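# Remove the cord binding a bunch of flowers

## Task

Get the cord off the flowers without deforming the stems or squashing the blooms.

## Robot and tools

Robot: two arms, left_arm and right_arm, each ending in a parallel gripper. Its fingers point along the gripper's +z axis and spread along its y axis. end_effector_position is the spot between the finger pads, roughly 1 cm short of the tips. Base poses in the scene frame: left_arm at (-0.036, +0.256, +0.032) m, quat_wxyz (+1.000, 0, 0, +0.015); right_arm at (-0.012, -0.316, +0.039) m, quat_wxyz (+1.000, 0, 0, -0.022).

Frames: the scene frame has its origin at table-top height, midway between the nominal bases, with +z up, +x out over the table and left_arm on the +y side. Arm names do not match image sides. Every hand pose, velocity, target and wrist-camera pose is given in that arm's own base frame. Fixed cameras and the table use the scene frame. Reported hand positions and orientations can be wrong by a few centimetres, more at long reach.

execute_actions(actions, cameras): actions is a list of actions. Each action is up to 15 rows, one row per 1/30 s step; a short action repeats its last row to fill 15 steps. A row is always 14 numbers in [-1, 1], left arm first, then right arm. Each arm's 7 numbers are dx, dy, dz, rx, ry, rz, opening. dx..rz are an offset, not a pose. They are measured from that arm's Hand target at the start of the action, along the arm's base axes. Every row counts from that same start, not from the row before it. The next action starts from the new Hand target, so repeating an offset moves the arm again. Scale: 1.0 = 0.6 m for dx, dy, dz and 180 degrees for the rotation vector rx, ry, rz. Rotation happens about the Hand target's position. A translation longer than 1.0 gets shortened along its direction. opening is absolute: +1 is fully open (0.094 m), -1 is closed. An all-zero pose part re-requests the current Hand target. A 0 in the opening slot is a real command to half-close, so to leave a gripper unchanged, repeat its current opening. cameras: a list of names, ["all"], or []. With an empty actions list, images are returned by default.

move(target, speed, blend, opening_speed, grip_force, blocking, cameras): target is one 14-number row like the one above, or a list of up to 15 such rows. Every row is an offset from the Hand targets at the call's start, not from the previous row. Each gripper follows a straight path and turns the shorter way. All paths finish together, take at least 0.5 s, and are cut off at 10 s.
- speed: m/s, 0.002 to 2.9, default 0.25. Turning is limited to twice that in rad/s. Give one value, or one per target.
- blend: metres of corner rounding for intermediate targets. The default 0 stops at each target.
- opening_speed: rate of change on the -1..+1 scale per second, at least 0.2. Use it when closing on anything fragile.
- grip_force: newtons per pad, 10 to 50. Give one value or one per arm. It stays in force until changed. Lower forces close slowly.
- blocking=false: returns after about 0.5 s while the motion keeps going.
Moves do not avoid obstacles or the other arm. Grippers lag and may overshoot, most of all when fast or when the arm is near full extension. Do not route a gripper close to its own base, because the shoulder posture can flip.

wait(seconds 0..10): lets the scene run with the last commands held. stop(): brakes a running move. zoom_image(camera, region=[x0,y0,x1,y1]): enlarges part of that camera's latest image, at most 504x504 pixels. finished_scene(scene): ends the current scene and cannot be undone. Call it only when the cord is off and stays off with the robot withdrawn.

Cameras: cam_head_left, cam_head_right, cam_high, cam_low, cam_left_wrist, cam_right_wrist, each 672x504. Wrist images can lag while the arm moves. Calibrations are approximate: fixed cameras may be off by a couple of degrees and millimetres.

Results: each result gives end_effector_position (m) and end_effector_quat_wxyz in the arm's base frame, plus Hand target, which is the last commanded pose after clipping. Orientation commands are clipped to within 40 degrees of the current orientation. A gripper often rests short of its Hand target because of friction or weight; resend the shortfall as an offset. Also reported:
- Joint positions: waist, shoulder, elbow, wrist pitch, wrist yaw, wrist roll, gripper in metres.
- Joint velocities: shown as "within noise" when still.
- Joint torques: include gravity; values 1 to 3 wrap at ±28 N m.
- grip_measured: measured opening on the command scale, reads slightly wide when empty.
- grip_effort_nm: gripper motor effort, negative means closing.
- Tool commands.
- Step positions, for execute_actions only.
move adds a "move:" line with the ending (done, off_target, moving, held, fault) and any limits (paced = pose clipped, held = steps withheld). done means at rest within 10 mm and 2 degrees. Neither done nor off_target tells you whether anything is in contact.

Gripping: each pad's squeeze grows about 1 N per 0.001 below the first-touch reading, then jumps to the full limit near 20 N. To avoid crushing, keep a low grip_force and close slowly. Release by commanding well above grip_measured.

Avoid: dropping things or letting anything leave the table; hitting, slamming or pressing hard on anything; contact between the two arms or grippers, which can fail the scene; pinching the other arm's fingers; strain on wrist-camera cables (cable contact counts as touching). A blocked arm keeps pushing until you command it back past its gripper. Holding loads, stretching out or pushing toward an unreachable pose heats motors. MOTOR HOT appears at 75 °C. At 90 °C the arm folds and stops working.

Each tool is called after "Request:" as name(argument=value, ...), one argument or row to a line, values as JSON.

## Session

Request:
execute_actions(
  actions=[],
)

Scene clock: 0.00 s.
left_arm: end_effector_position=(+0.4139, +0.0215, +0.1063) grip_measured=+1.000 grip_effort_nm=n/a end_effector_quat_wxyz=(+0.599, -0.039, +0.800, +0.031) | right_arm: end_effector_position=(+0.4062, -0.0441, +0.1298) grip_measured=+1.000 grip_effort_nm=n/a end_effector_quat_wxyz=(+0.640, +0.073, +0.761, -0.072)
Joint positions: left_arm=[0.013 1.601 0.409 0.906 -0.084 -0.023 0.094] | right_arm=[-0.036 1.584 0.36 1.052 0.169 0.012 0.094]
Joint velocities: within noise
Joint torques (N m): no reading
Heat: left arm: 43 °C; right arm: 38 °C.
Hand target: left_arm +0.4135, +0.0215, +0.1046; +0.595, -0.039, +0.802, +0.031 | right_arm +0.4084, -0.0443, +0.1376; +0.649, +0.073, +0.754, -0.072
Tool commands: left_gripper/opening=+1.0 right_gripper/opening=+1.0

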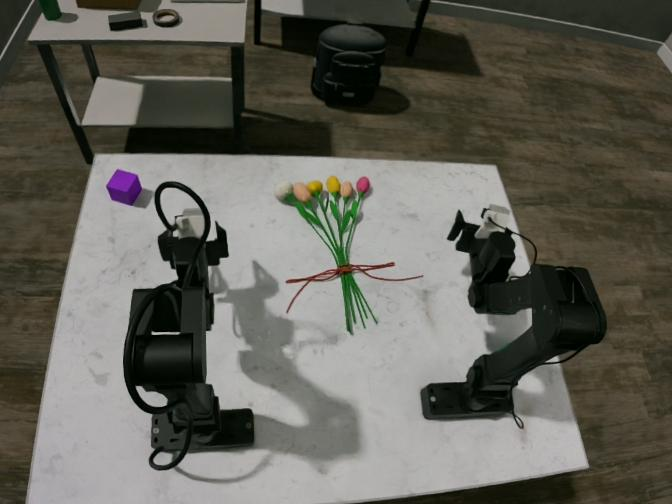

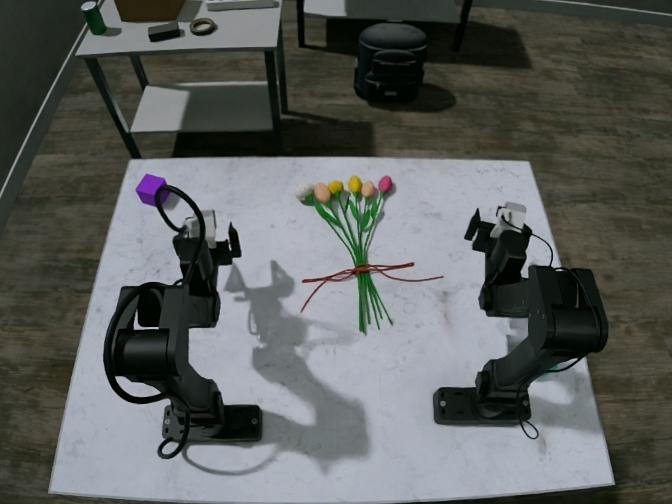

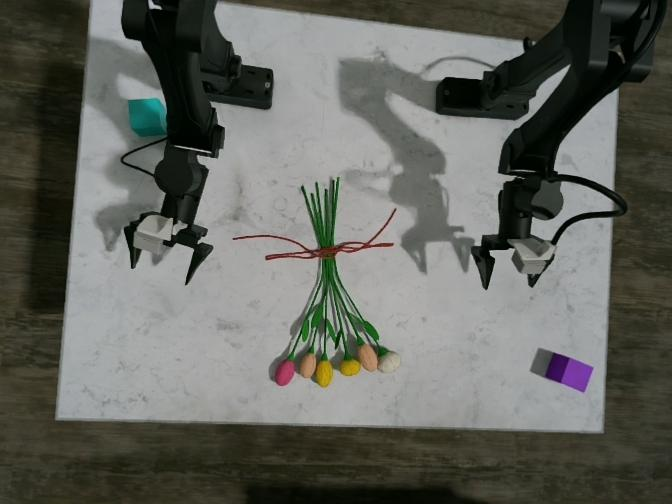

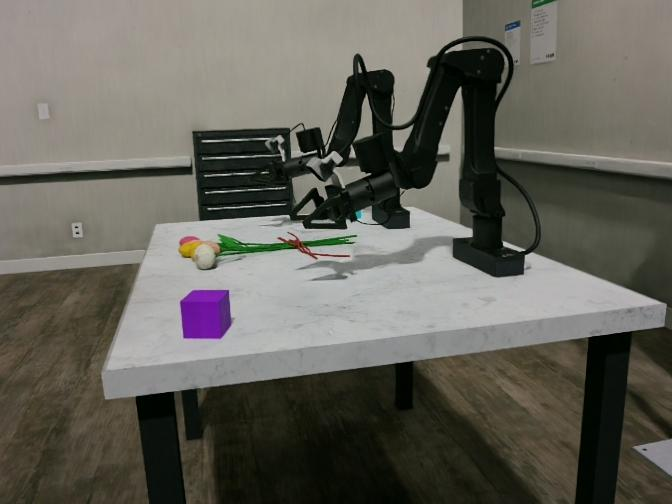

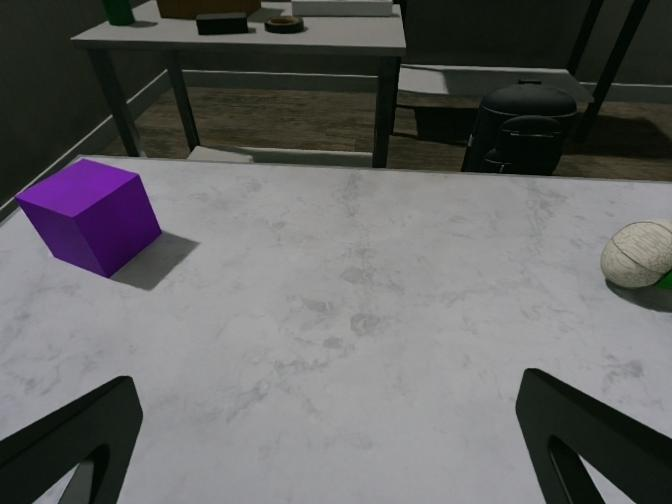

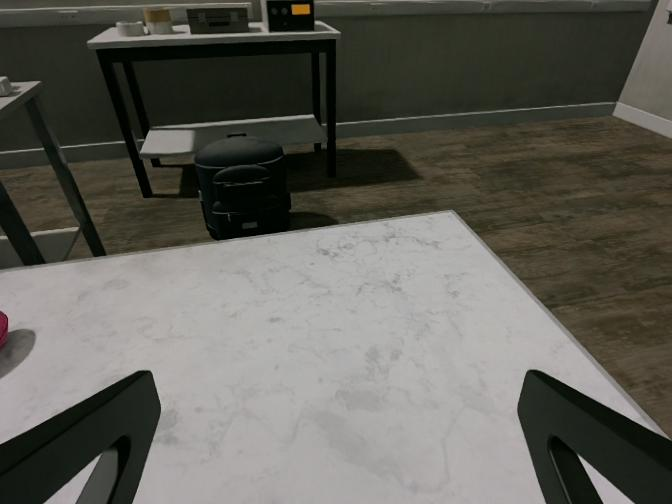

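Request:
zoom_image(
  camera="cam_high",
  region=[220, 190, 410, 330],
)

Request:
zoom_image(
  camera="cam_head_right",
  region=[290, 240, 450, 340],
)

Request:
zoom_image(
  camera="cam_low",
  region=[170, 220, 370, 280],
)

Request:
zoom_image(
  camera="cam_high",
  region=[290, 225, 370, 280],
)

Scaled by 2.653 from the camera's 672x504 image, which has a finer 960x720 frame.

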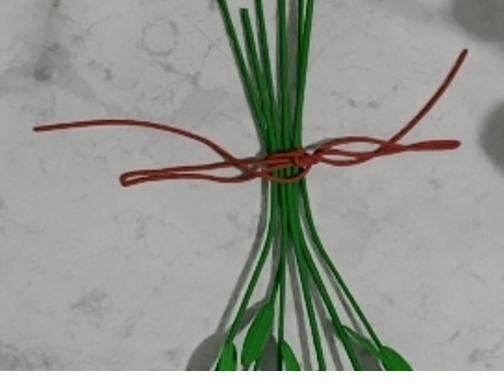

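Scaled by 3.150 from the camera's 672x504 image, which has a finer 960x720 frame.

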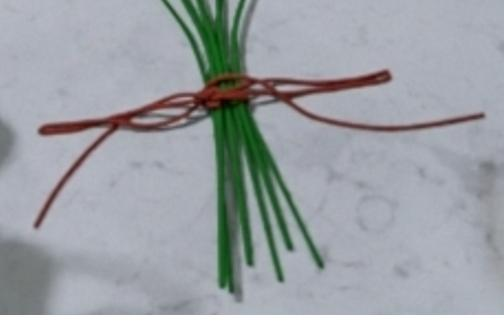

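Scaled by 2.520 from the camera's 672x504 image, which has a finer 960x720 frame.

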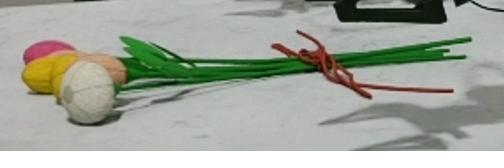

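Scaled by 6.300 from the camera's 672x504 image, which has a finer 960x720 frame.

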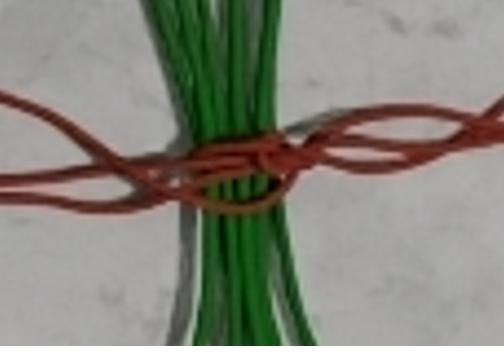

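Request:
move(
  target=[-0.289,-0.336,0.05,-0.3274,0.2950,0.3990,0,-0.174,0.124,0.0,0.3786,0.3030,-0.3576,0],
  cameras=["all"],
)

Scene clock: 28.67 s.
left_arm: end_effector_position=(+0.2403, -0.1816, +0.1342) grip_measured=+0.003 grip_effort_nm=-0.18 end_effector_quat_wxyz=(-0.022, -0.667, +0.745, -0.017) | right_arm: end_effector_position=(+0.3014, +0.0315, +0.1326) grip_measured=+0.002 grip_effort_nm=-0.07 end_effector_quat_wxyz=(+0.000, +0.702, +0.712, -0.001)
Joint positions: left_arm=[-0.621 1.658 1.429 -1.317 0.05 -2.082 0.047] | right_arm=[0.102 1.689 1.458 -1.341 0.001 1.658 0.047]
Joint torques (N m): left_arm=[0.75 -6.05 7.87 0.07 0.05 -0.17] | right_arm=[-0.7 -6.01 8.08 0.22 0 0.08]
Heat: left arm: 43 °C; right arm: 39 °C.
Hand target: left_arm +0.2400, -0.1801, +0.1346; -0.001, -0.707, +0.707, +0.000 | right_arm +0.3040, +0.0301, +0.1376; +0.000, +0.707, +0.707, +0.000
Off the commanded pose: left_arm 0.002 m, 7 deg | right_arm 0.006 m, 1 deg.
joint sent to its limit (left arm) — joint 6 (wrist roll), lower limit. The joint targets are off in orientation, not in position.
move: off_target (left_arm)
camera_calibration:
cam_left_wrist: T_world_to_cam=[[0.99278, -0.119743, 0.00706824, -0.261649], [-0.109152, -0.877399, 0.467179, -0.156533], [-0.0497397, -0.464578, -0.884134, 0.136663], [0, 0, 0, 1]] pos_world=[0.249471, -0.105182, 0.195807]
cam_right_wrist: T_world_to_cam=[[-0.999814, -0.0169942, -0.00911645, 0.303362], [-0.0192356, 0.912605, 0.40839, -0.0391244], [0.00137947, 0.408489, -0.912762, 0.196592], [0, 0, 0, 1]] pos_world=[0.302282, -0.0394454, 0.198186]

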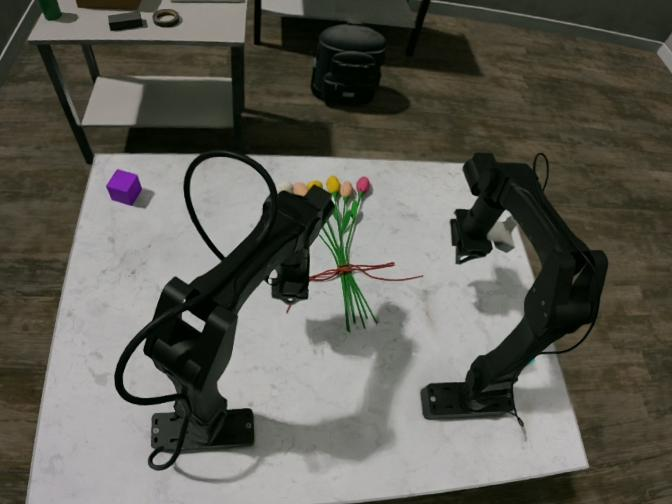

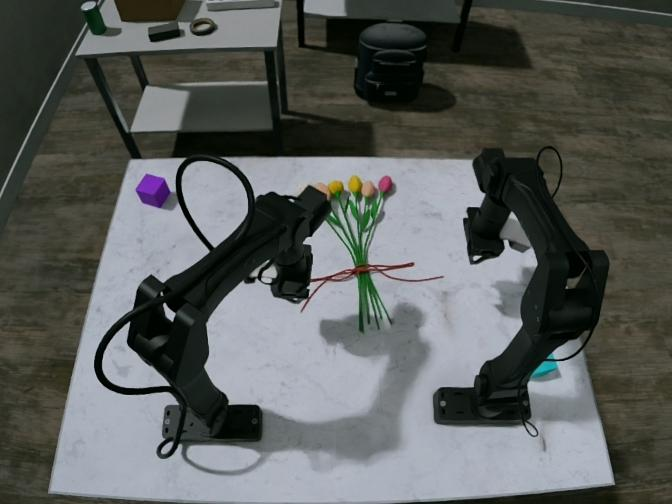

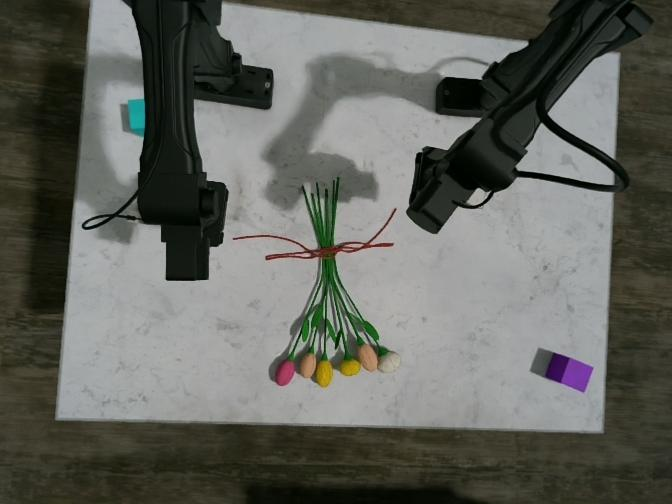

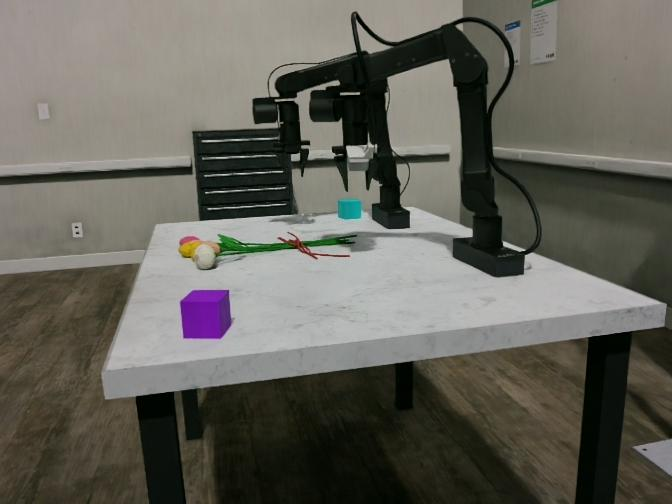

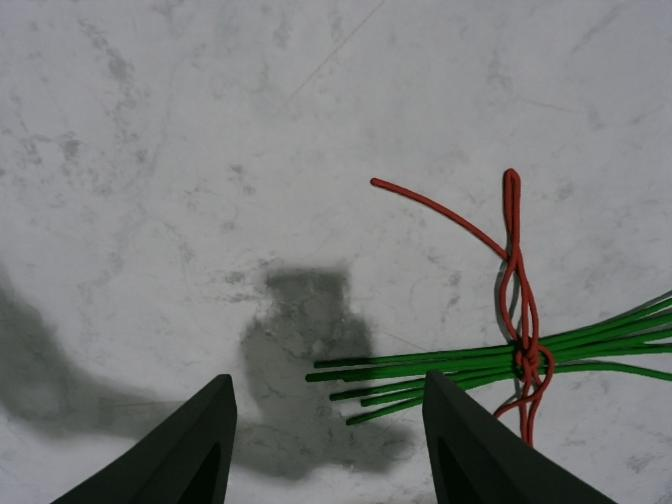

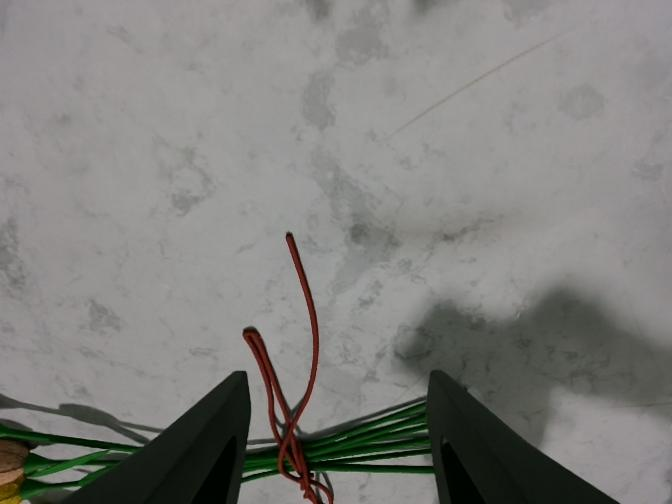

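Request:
zoom_image(
  camera="cam_left_wrist",
  region=[430, 230, 672, 450],
)

Request:
zoom_image(
  camera="cam_right_wrist",
  region=[200, 310, 400, 504],
)

Request:
zoom_image(
  camera="cam_left_wrist",
  region=[470, 230, 570, 330],
)

Request:
zoom_image(
  camera="cam_left_wrist",
  region=[480, 310, 580, 410],
)

Scaled by 2.083 from the camera's 672x504 image, which has a finer 960x720 frame.

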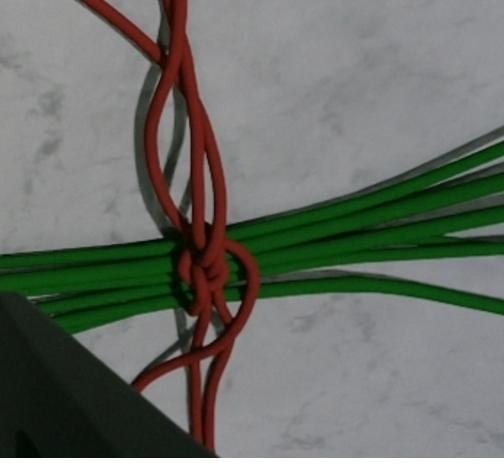

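Scaled by 2.520 from the camera's 672x504 image, which has a finer 960x720 frame.

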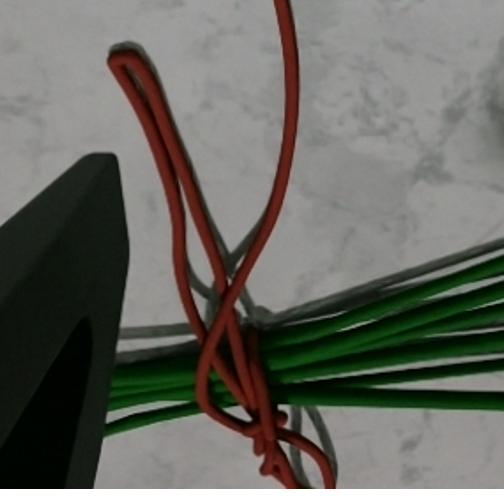

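Scaled by 5.040 from the camera's 672x504 image, which has a finer 960x720 frame.

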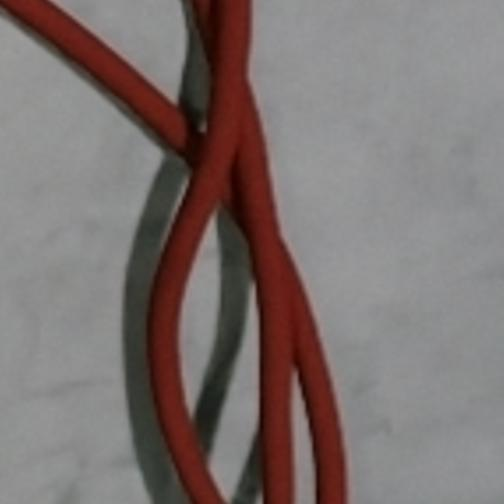

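Scaled by 5.040 from the camera's 672x504 image, which has a finer 960x720 frame.

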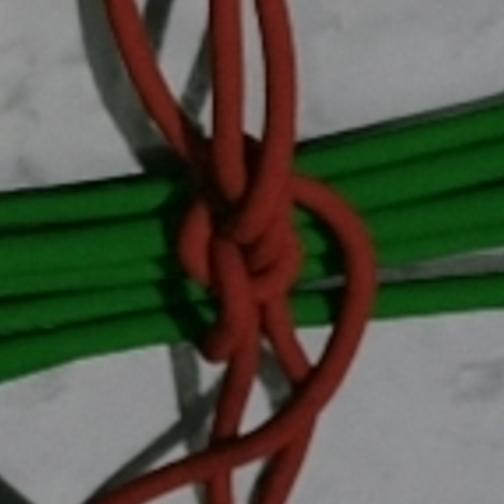

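Request:
move(
  target=[0.0717,-0.015,-0.158,0,0,-0.705,0,0.0317,0.08,-0.163,0,0,0,0],
  cameras=["cam_left_wrist","cam_right_wrist","cam_low","cam_head_right"],
)

Scene clock: 62.10 s.
left_arm: end_effector_position=(+0.2821, -0.1945, +0.0498) grip_measured=+0.003 grip_effort_nm=-0.18 end_effector_quat_wxyz=(+0.007, +0.316, +0.949, -0.007) | right_arm: end_effector_position=(+0.3253, +0.0760, +0.0451) grip_measured=+0.002 grip_effort_nm=-0.07 end_effector_quat_wxyz=(+0.003, +0.707, +0.707, +0.004)
Joint positions: left_arm=[-0.601 1.865 1.34 -1.029 0.011 0.042 0.047] | right_arm=[0.227 1.845 1.295 -1.01 0.001 1.797 0.047]
Joint torques (N m): left_arm=[0.72 -7.79 4.72 0.47 -0.09 0.05] | right_arm=[0.49 -7.01 4.94 0.56 0.02 0.05]
Heat: left arm: 43 °C; right arm: 39 °C.
Hand target: left_arm +0.2831, -0.1891, +0.0399; -0.001, +0.316, +0.949, +0.001 | right_arm +0.3229, +0.0781, +0.0397; +0.000, +0.707, +0.707, +0.000
Off the commanded pose: left_arm 0.011 m, 1 deg | right_arm 0.006 m, 1 deg.
move: off_target (left_arm)
camera_calibration:
cam_left_wrist: T_world_to_cam=[[-0.607335, -0.794214, 0.019193, 0.0154764], [-0.722769, 0.562407, 0.401625, 0.332501], [-0.329771, 0.230049, -0.915603, 0.273768], [0, 0, 0, 1]] pos_world=[0.340002, -0.23769, 0.116825]
cam_right_wrist: T_world_to_cam=[[-0.999802, -0.00323923, -0.0196376, 0.326624], [-0.0110273, 0.911536, 0.411072, -0.0462656], [0.0165688, 0.411207, -0.911391, 0.0933287], [0, 0, 0, 1]] pos_world=[0.324503, 0.00485337, 0.110492]
Images, in order (width x height): cam_head_right 672x504, cam_low 672x504, cam_left_wrist 672x504, cam_right_wrist 672x504.

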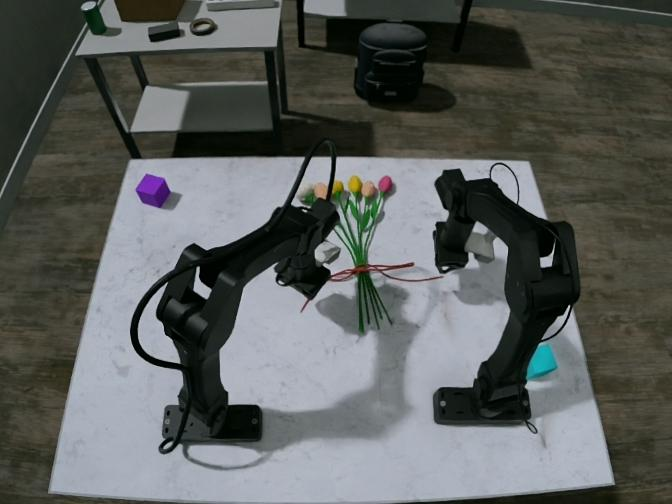

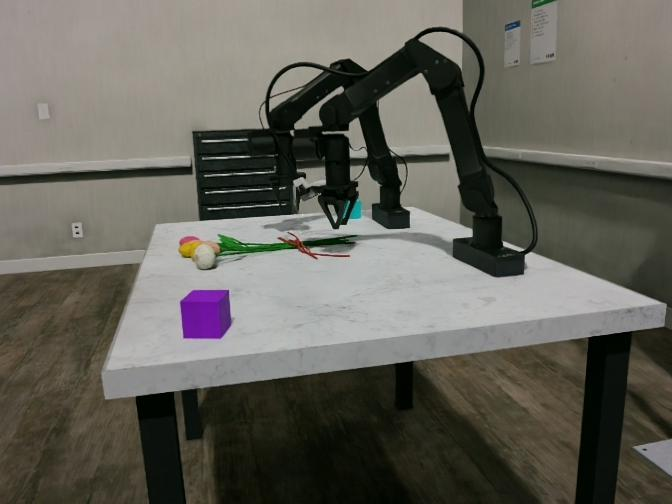

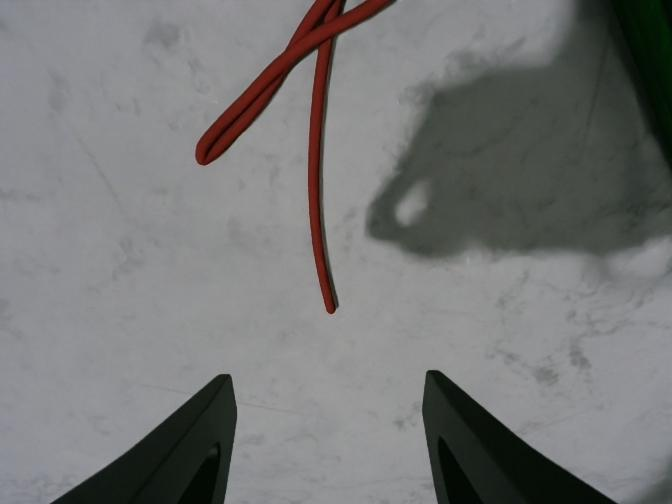

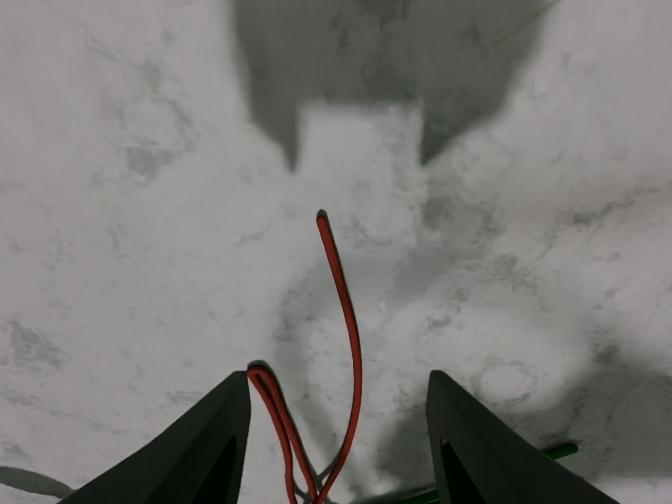

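Request:
move(
  target=[0.0065,0,-0.0867,0,0,0,0,0.001,0.003,-0.0995,0,0,0,0],
  speed=0.06,
  cameras=["cam_left_wrist","cam_right_wrist","cam_low"],
)

Scene clock: 72.07 s.
left_arm: end_effector_position=(+0.2863, -0.1946, -0.0029) grip_measured=+0.003 grip_effort_nm=-0.18 end_effector_quat_wxyz=(+0.005, +0.316, +0.949, -0.007) | right_arm: end_effector_position=(+0.3263, +0.0777, -0.0154) grip_measured=+0.002 grip_effort_nm=-0.07 end_effector_quat_wxyz=(+0.002, +0.707, +0.707, +0.003)
Joint positions: left_arm=[-0.594 1.956 1.239 -0.842 0.011 0.049 0.047] | right_arm=[0.231 1.947 1.17 -0.786 0 1.802 0.047]
Joint torques (N m): left_arm=[0.84 -8.18 4.62 0.46 -0.11 0.07] | right_arm=[0.66 -7.61 4.63 0.58 0.02 0.07]
Heat: left arm: 43 °C; right arm: 39 °C.
Hand target: left_arm +0.2870, -0.1892, -0.0122; -0.001, +0.316, +0.949, +0.001 | right_arm +0.3235, +0.0800, -0.0199; +0.000, +0.707, +0.707, +0.000
Off the commanded pose: left_arm 0.011 m, 1 deg | right_arm 0.006 m, 0 deg.
move: off_target (left_arm)
camera_calibration:
cam_left_wrist: T_world_to_cam=[[-0.607573, -0.794028, 0.0193618, 0.019043], [-0.721187, 0.561723, 0.405409, 0.3562], [-0.332782, 0.232352, -0.91393, 0.228237], [0, 0, 0, 1]] pos_world=[0.34441, -0.237996, 0.063818]
cam_right_wrist: T_world_to_cam=[[-0.999854, -0.0024115, -0.0169307, 0.326419], [-0.00915695, 0.911624, 0.410923, -0.023535], [0.0144435, 0.411018, -0.911513, 0.038171], [0, 0, 0, 1]] pos_world=[0.325604, 0.00655329, 0.049991]
Images, in order (width x height): cam_low 672x504, cam_left_wrist 672x504, cam_right_wrist 672x504.

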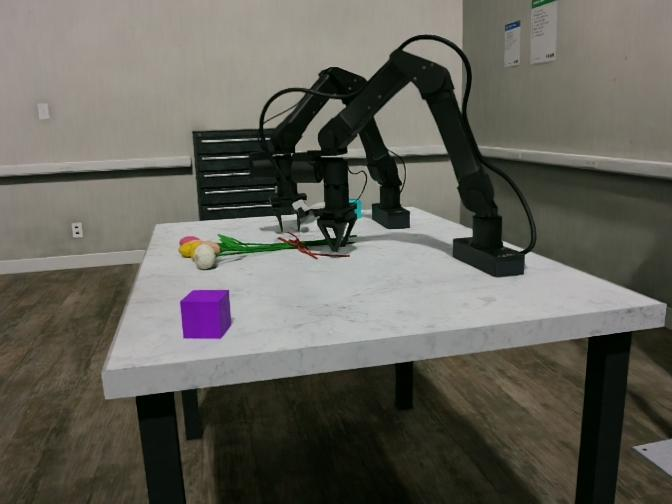

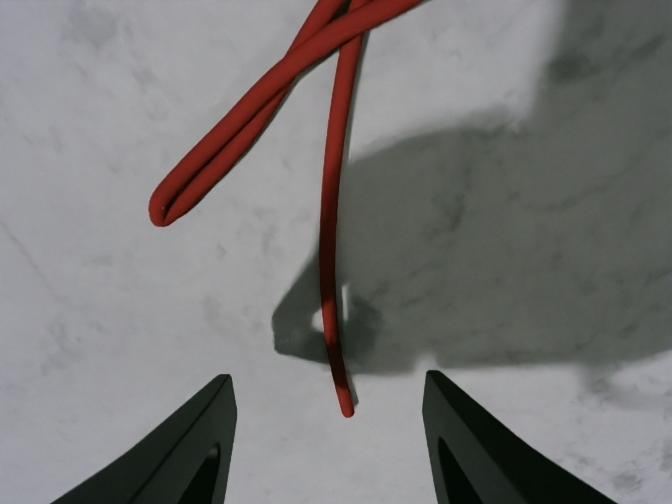

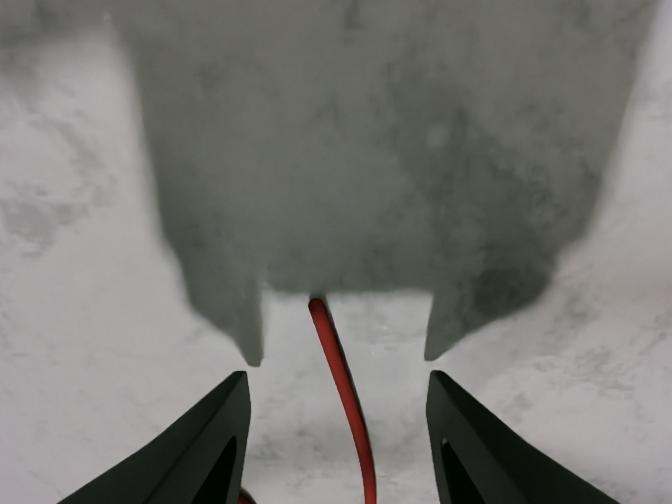

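Request:
move(
  target=[0,0,-0.028,0,0,0,0,0,0,-0.022,0,0,0,0],
  speed=0.03,
  cameras=["cam_left_wrist","cam_right_wrist","cam_low"],
)

Scene clock: 75.77 s.
left_arm: end_effector_position=(+0.2869, -0.1951, -0.0191) grip_measured=+0.003 grip_effort_nm=-0.18 end_effector_quat_wxyz=(+0.005, +0.316, +0.949, -0.007) | right_arm: end_effector_position=(+0.3277, +0.0780, -0.0247) grip_measured=+0.001 grip_effort_nm=-0.06 end_effector_quat_wxyz=(+0.004, +0.707, +0.707, +0.005)
Joint positions: left_arm=[-0.594 1.986 1.211 -0.781 0.011 0.049 0.047] | right_arm=[0.231 1.966 1.154 -0.746 0 1.803 0.047]
Joint torques (N m): left_arm=[0.72 -8.31 4.37 0.46 -0.1 0.08] | right_arm=[0.77 -6.98 4.12 0.67 0.01 0.05]
Heat: left arm: 42 °C; right arm: 38 °C.
Hand target: left_arm +0.2870, -0.1892, -0.0290; -0.001, +0.316, +0.949, +0.001 | right_arm +0.3236, +0.0800, -0.0331; +0.000, +0.707, +0.707, +0.000
Off the commanded pose: left_arm 0.012 m, 1 deg | right_arm 0.010 m, 1 deg.
move: off_target (left_arm)
camera_calibration:
cam_left_wrist: T_world_to_cam=[[-0.607648, -0.793975, 0.0191705, 0.0194469], [-0.721818, 0.562171, 0.403661, 0.363746], [-0.331273, 0.231446, -0.914708, 0.213209], [0, 0, 0, 1]] pos_world=[0.345006, -0.238394, 0.0478214]
cam_right_wrist: T_world_to_cam=[[-0.999744, -0.00208273, -0.0225322, 0.32745], [-0.0111849, 0.91109, 0.412055, -0.0193177], [0.0196707, 0.412202, -0.91088, 0.0277264], [0, 0, 0, 1]] pos_world=[0.326605, 0.00685326, 0.0405936]
Images, in order (width x height): cam_low 672x504, cam_left_wrist 672x504, cam_right_wrist 672x504.

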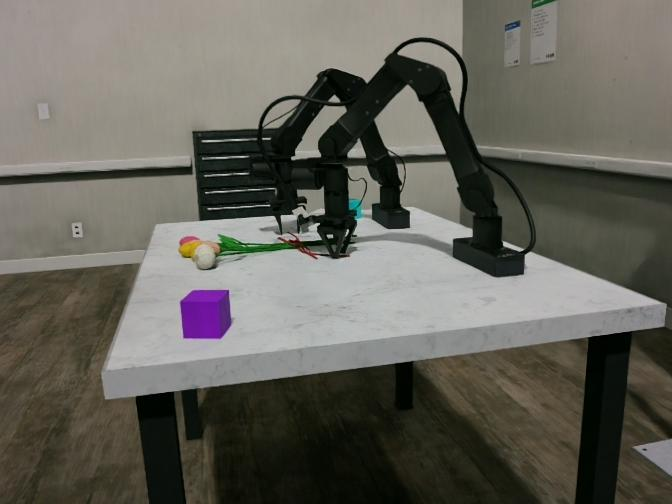

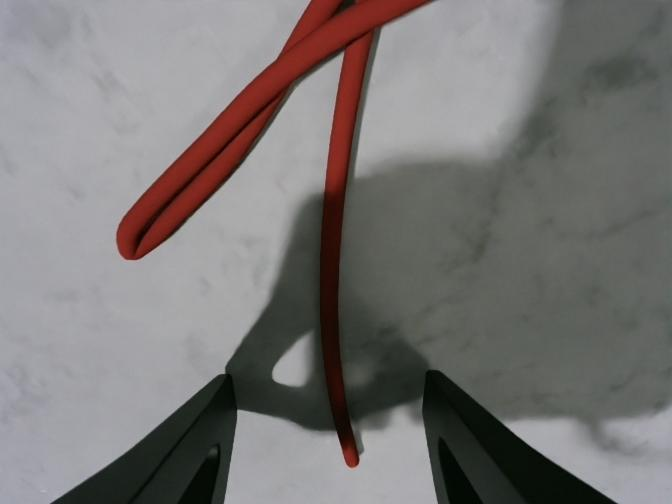

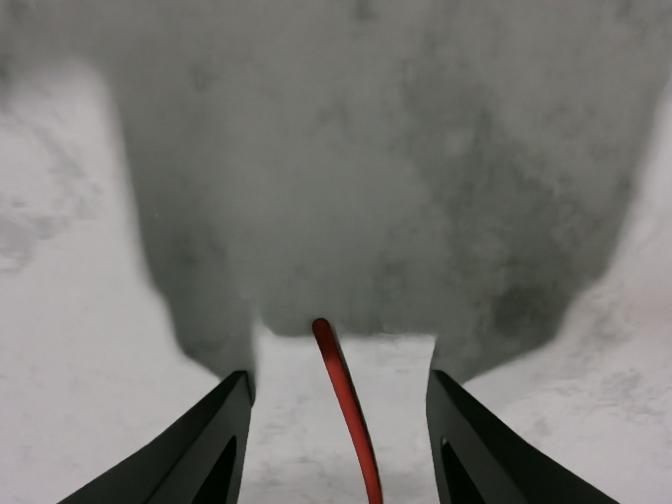

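Request:
move(
  target=[0,0,0.0,0,0,0,-1,0,0,0.007,0,0,0,-1],
  speed=0.03,
  grip_force=35,
  cameras=["cam_left_wrist","cam_right_wrist","cam_high"],
)

Scene clock: 81.17 s.
left_arm: end_effector_position=(+0.2870, -0.1951, -0.0190) grip_measured=-0.941 grip_effort_nm=-0.72 end_effector_quat_wxyz=(+0.006, +0.316, +0.949, -0.007) | right_arm: end_effector_position=(+0.3289, +0.0783, -0.0247) grip_measured=-0.905 grip_effort_nm=-0.74 end_effector_quat_wxyz=(+0.005, +0.707, +0.707, +0.008)
Joint positions: left_arm=[-0.594 1.986 1.211 -0.781 0.011 0.049 0.003] | right_arm=[0.231 1.966 1.154 -0.741 0 1.803 0.004]
Joint torques (N m): left_arm=[0.62 -8.25 4.37 0.5 -0.12 0.06] | right_arm=[0.72 -7.68 4.62 0.46 0.03 0.06]
Heat: left arm: 42 °C; right arm: 38 °C.
Hand target: left_arm +0.2870, -0.1892, -0.0290; -0.001, +0.316, +0.949, +0.001 | right_arm +0.3235, +0.0799, -0.0289; +0.000, +0.707, +0.707, +0.000
Off the commanded pose: left_arm 0.012 m, 1 deg | right_arm 0.007 m, 1 deg.
grip_force (N): 35, 35
move: off_target (left_arm)
camera_calibration:
cam_left_wrist: T_world_to_cam=[[-0.607618, -0.793999, 0.0191226, 0.0194328], [-0.721987, 0.562222, 0.403287, 0.363833], [-0.330961, 0.231238, -0.914874, 0.21306], [0, 0, 0, 1]] pos_world=[0.345005, -0.238393, 0.0478221]
cam_right_wrist: T_world_to_cam=[[-0.999626, -0.00203626, -0.0272767, 0.328501], [-0.0131248, 0.91063, 0.413014, -0.0188498], [0.023998, 0.413217, -0.910316, 0.02609], [0, 0, 0, 1]] pos_world=[0.327505, 0.00705327, 0.0404958]
Images, in order (width x height): cam_high 672x504, cam_left_wrist 672x504, cam_right_wrist 672x504.

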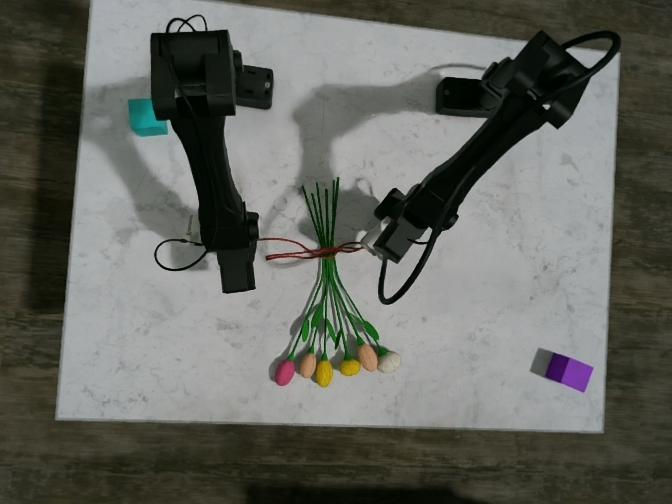

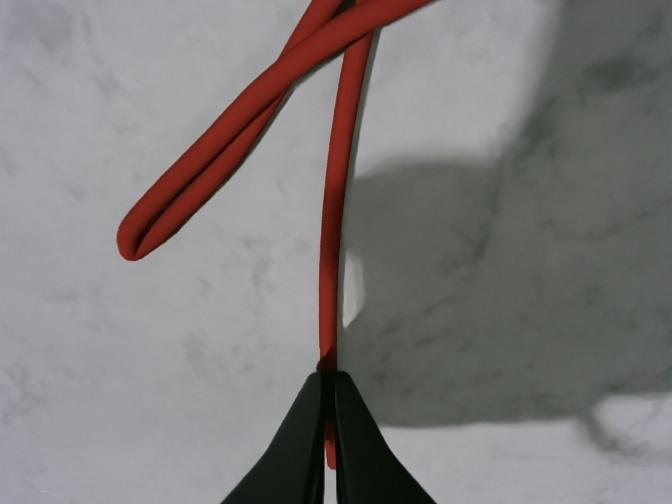

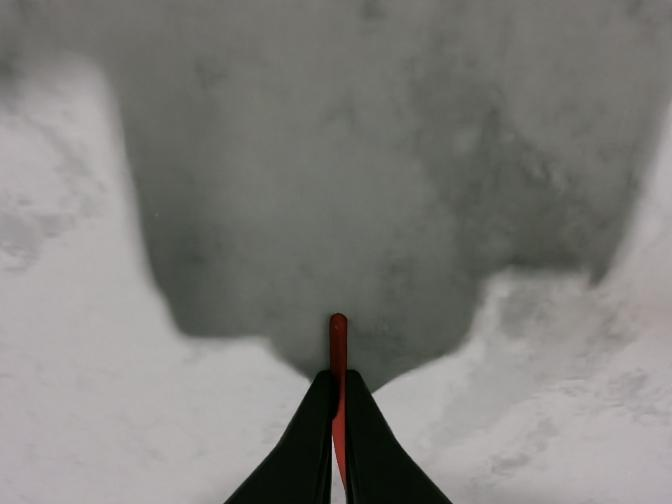

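Request:
move(
  target=[0.073,0.117,0.017,0,0,-0.2,-1,0,-0.1,0.017,0,0,0,-1],
  speed=0.06,
  cameras=["cam_left_wrist","cam_right_wrist","cam_high","cam_head_right"],
)

Scene clock: 94.90 s.
left_arm: end_effector_position=(+0.3298, -0.1229, -0.0146) grip_measured=-0.943 grip_effort_nm=-0.77 end_effector_quat_wxyz=(+0.012, +0.593, +0.805, +0.001) | right_arm: end_effector_position=(+0.3292, +0.0256, -0.0250) grip_measured=-0.905 grip_effort_nm=-0.74 end_effector_quat_wxyz=(-0.004, +0.707, +0.707, +0.006)
Joint positions: left_arm=[-0.357 1.986 1.231 -0.791 0.005 0.912 0.003] | right_arm=[0.067 1.953 1.133 -0.748 -0.015 1.636 0.004]
Joint torques (N m): left_arm=[0.77 -8.01 7.08 0.1 0 0.11] | right_arm=[-0.7 -10.78 4.16 0.24 0.16 -0.1]
Heat: left arm: 42 °C; right arm: 37 °C.
Hand target: left_arm +0.3308, -0.1189, -0.0188; +0.000, +0.594, +0.805, +0.001 | right_arm +0.3235, +0.0199, -0.0189; +0.000, +0.707, +0.707, +0.000
Off the commanded pose: left_arm 0.006 m, 1 deg | right_arm 0.010 m, 1 deg.
grip_force (N): 35, 35
move: done
camera_calibration:
cam_left_wrist: T_world_to_cam=[[-0.957813, -0.287306, -0.00707176, 0.28014], [-0.265953, 0.876767, 0.400684, 0.24056], [-0.108918, 0.385661, -0.916189, 0.160397], [0, 0, 0, 1]] pos_world=[0.349769, -0.192288, 0.0525467]
cam_right_wrist: T_world_to_cam=[[-0.999917, -0.0039073, -0.0122433, 0.329176], [-0.0087243, 0.905895, 0.423413, 0.0281671], [0.00943676, 0.423485, -0.905854, 0.0522246], [0, 0, 0, 1]] pos_world=[0.328902, -0.0463466, 0.0394117]
Images, in order (width x height): cam_head_right 672x504, cam_high 672x504, cam_left_wrist 672x504, cam_right_wrist 672x504.

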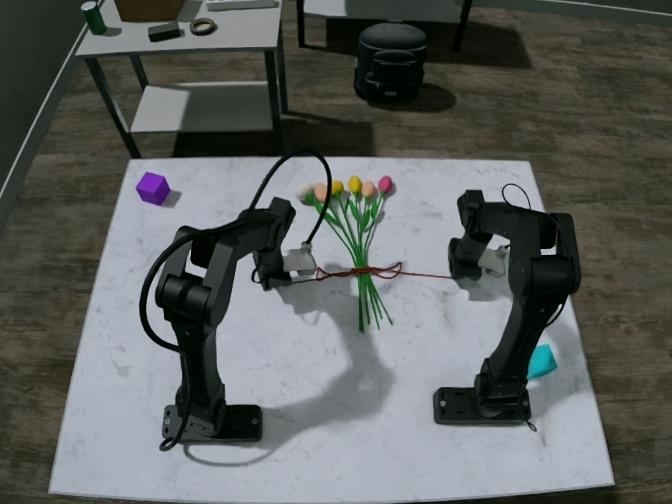

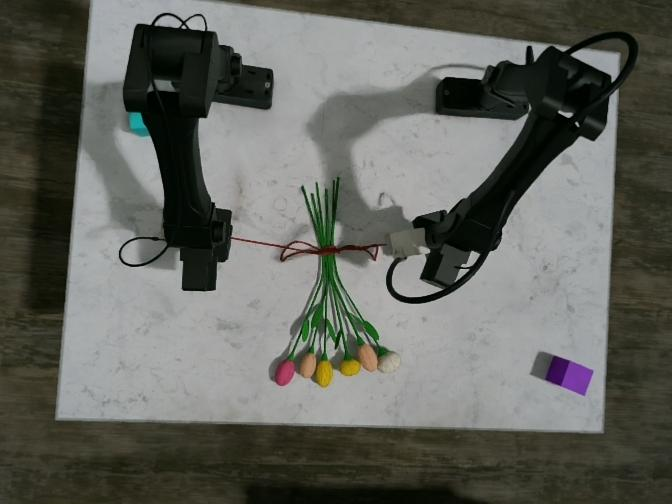

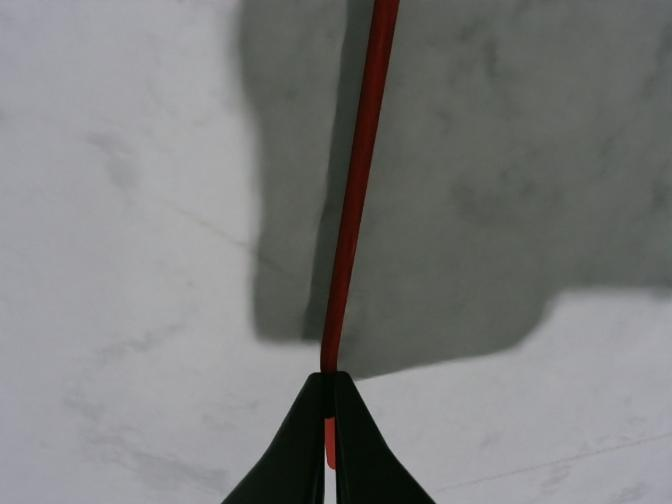

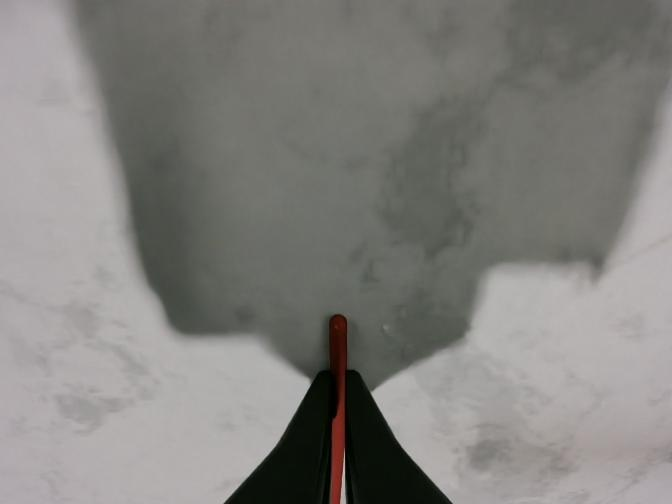

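Request:
move(
  target=[0.0,0.1,0.01,0,0,0,-1,0,-0.1,0.02,0,0,0,-1],
  speed=0.06,
  cameras=["cam_high","cam_head_right"],
)

Request:
zoom_image(
  camera="cam_high",
  region=[220, 190, 410, 330],
)

Scene clock: 98.53 s.
left_arm: end_effector_position=(+0.3359, -0.0619, -0.0187) grip_measured=-0.943 grip_effort_nm=-0.77 end_effector_quat_wxyz=(+0.001, +0.591, +0.806, +0.000) | right_arm: end_effector_position=(+0.3179, -0.0352, -0.0203) grip_measured=-0.905 grip_effort_nm=-0.74 end_effector_quat_wxyz=(-0.017, +0.708, +0.706, -0.004)
Joint positions: left_arm=[-0.185 1.978 1.201 -0.792 0.001 1.08 0.003] | right_arm=[-0.121 1.938 1.133 -0.797 -0.014 1.452 0.004]
Joint torques (N m): left_arm=[0.28 -12.04 4.34 0.1 -0.07 0.11] | right_arm=[-0.43 -10.93 6.22 0.18 0.17 -0.08]
Heat: left arm: 42 °C; right arm: 37 °C.
Hand target: left_arm +0.3308, -0.0589, -0.0128; -0.001, +0.594, +0.805, +0.001 | right_arm +0.3235, -0.0400, -0.0068; -0.001, +0.707, +0.707, +0.000
Off the commanded pose: left_arm 0.008 m, 0 deg | right_arm 0.015 m, 2 deg.
grip_force (N): 35, 35
move: off_target (right_arm)
Images, in order (width x height): cam_head_right 672x504, cam_high 672x504.

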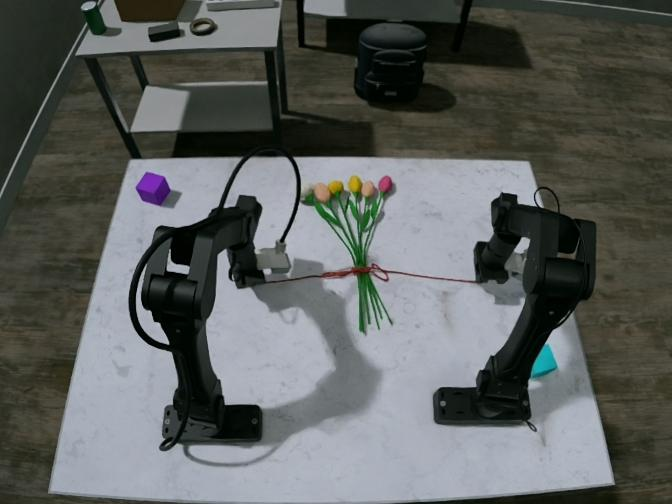

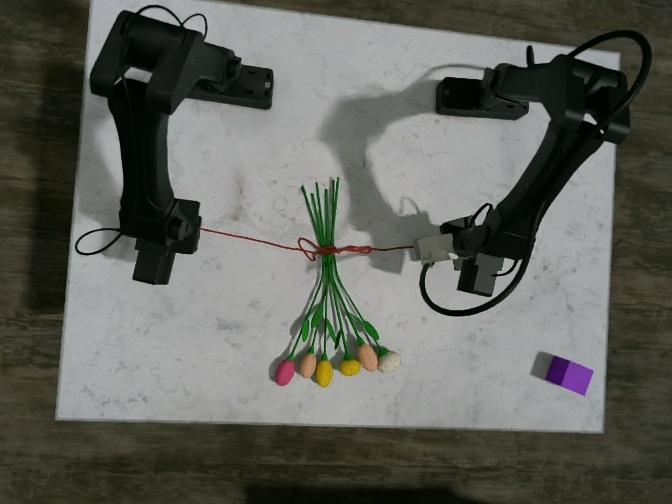

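Scaled by 2.653 from the camera's 672x504 image, which has a finer 960x720 frame.

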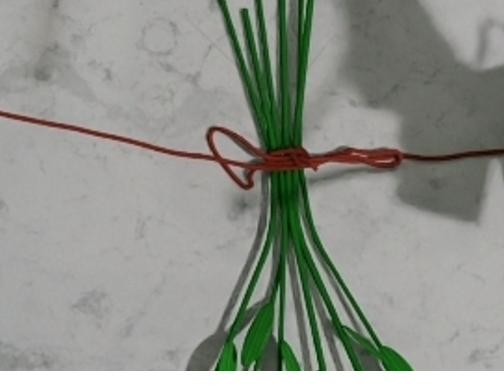

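Request:
move(
  target=[0.0,0.07,0.005,0,0,0,-1,0,-0.07,0.005,0,0,0,-1],
  speed=0.06,
  cameras=["cam_high","cam_head_right"],
)

Request:
zoom_image(
  camera="cam_high",
  region=[270, 210, 390, 290],
)

Request:
zoom_image(
  camera="cam_head_right",
  region=[300, 230, 420, 310],
)

Scene clock: 102.03 s.
left_arm: end_effector_position=(+0.3375, -0.0194, -0.0152) grip_measured=-0.943 grip_effort_nm=-0.76 end_effector_quat_wxyz=(+0.003, +0.591, +0.806, +0.002) | right_arm: end_effector_position=(+0.3177, -0.0763, -0.0131) grip_measured=-0.905 grip_effort_nm=-0.74 end_effector_quat_wxyz=(-0.013, +0.708, +0.706, +0.000)
Joint positions: left_arm=[-0.06 1.956 1.184 -0.792 0 1.205 0.003] | right_arm=[-0.246 1.938 1.167 -0.821 -0.014 1.327 0.004]
Joint torques (N m): left_arm=[0.46 -11.92 4.44 0.06 -0.03 0.15] | right_arm=[-0.5 -9.11 7.04 0.21 0.17 -0.06]
Heat: left arm: 42 °C; right arm: 38 °C.
Hand target: left_arm +0.3309, -0.0169, -0.0097; +0.000, +0.594, +0.805, +0.001 | right_arm +0.3235, -0.0820, -0.0038; -0.001, +0.707, +0.707, +0.000
Off the commanded pose: left_arm 0.009 m, 1 deg | right_arm 0.012 m, 1 deg.
grip_force (N): 35, 35
move: off_target (right_arm)
Images, in order (width x height): cam_head_right 672x504, cam_high 672x504.

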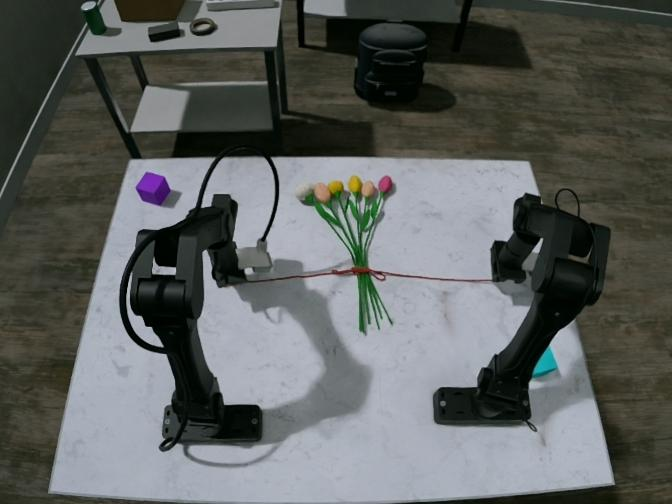

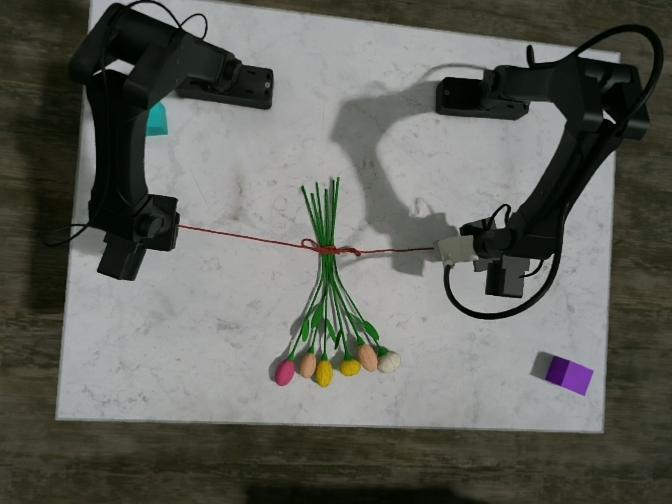

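Scaled by 4.200 from the camera's 672x504 image, which has a finer 960x720 frame.

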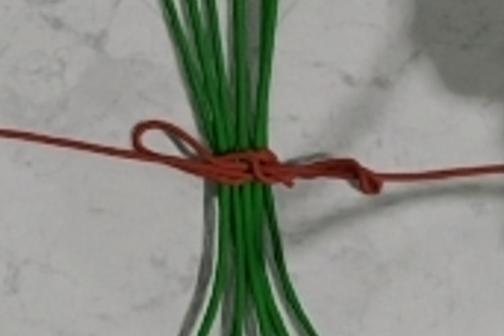

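Scaled by 4.200 from the camera's 672x504 image, which has a finer 960x720 frame.

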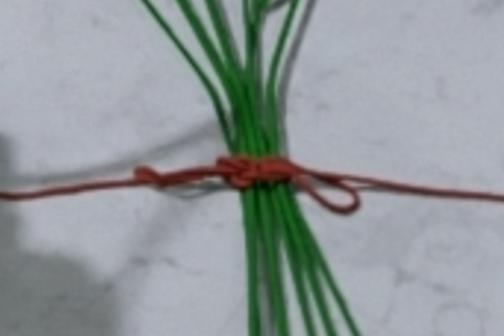

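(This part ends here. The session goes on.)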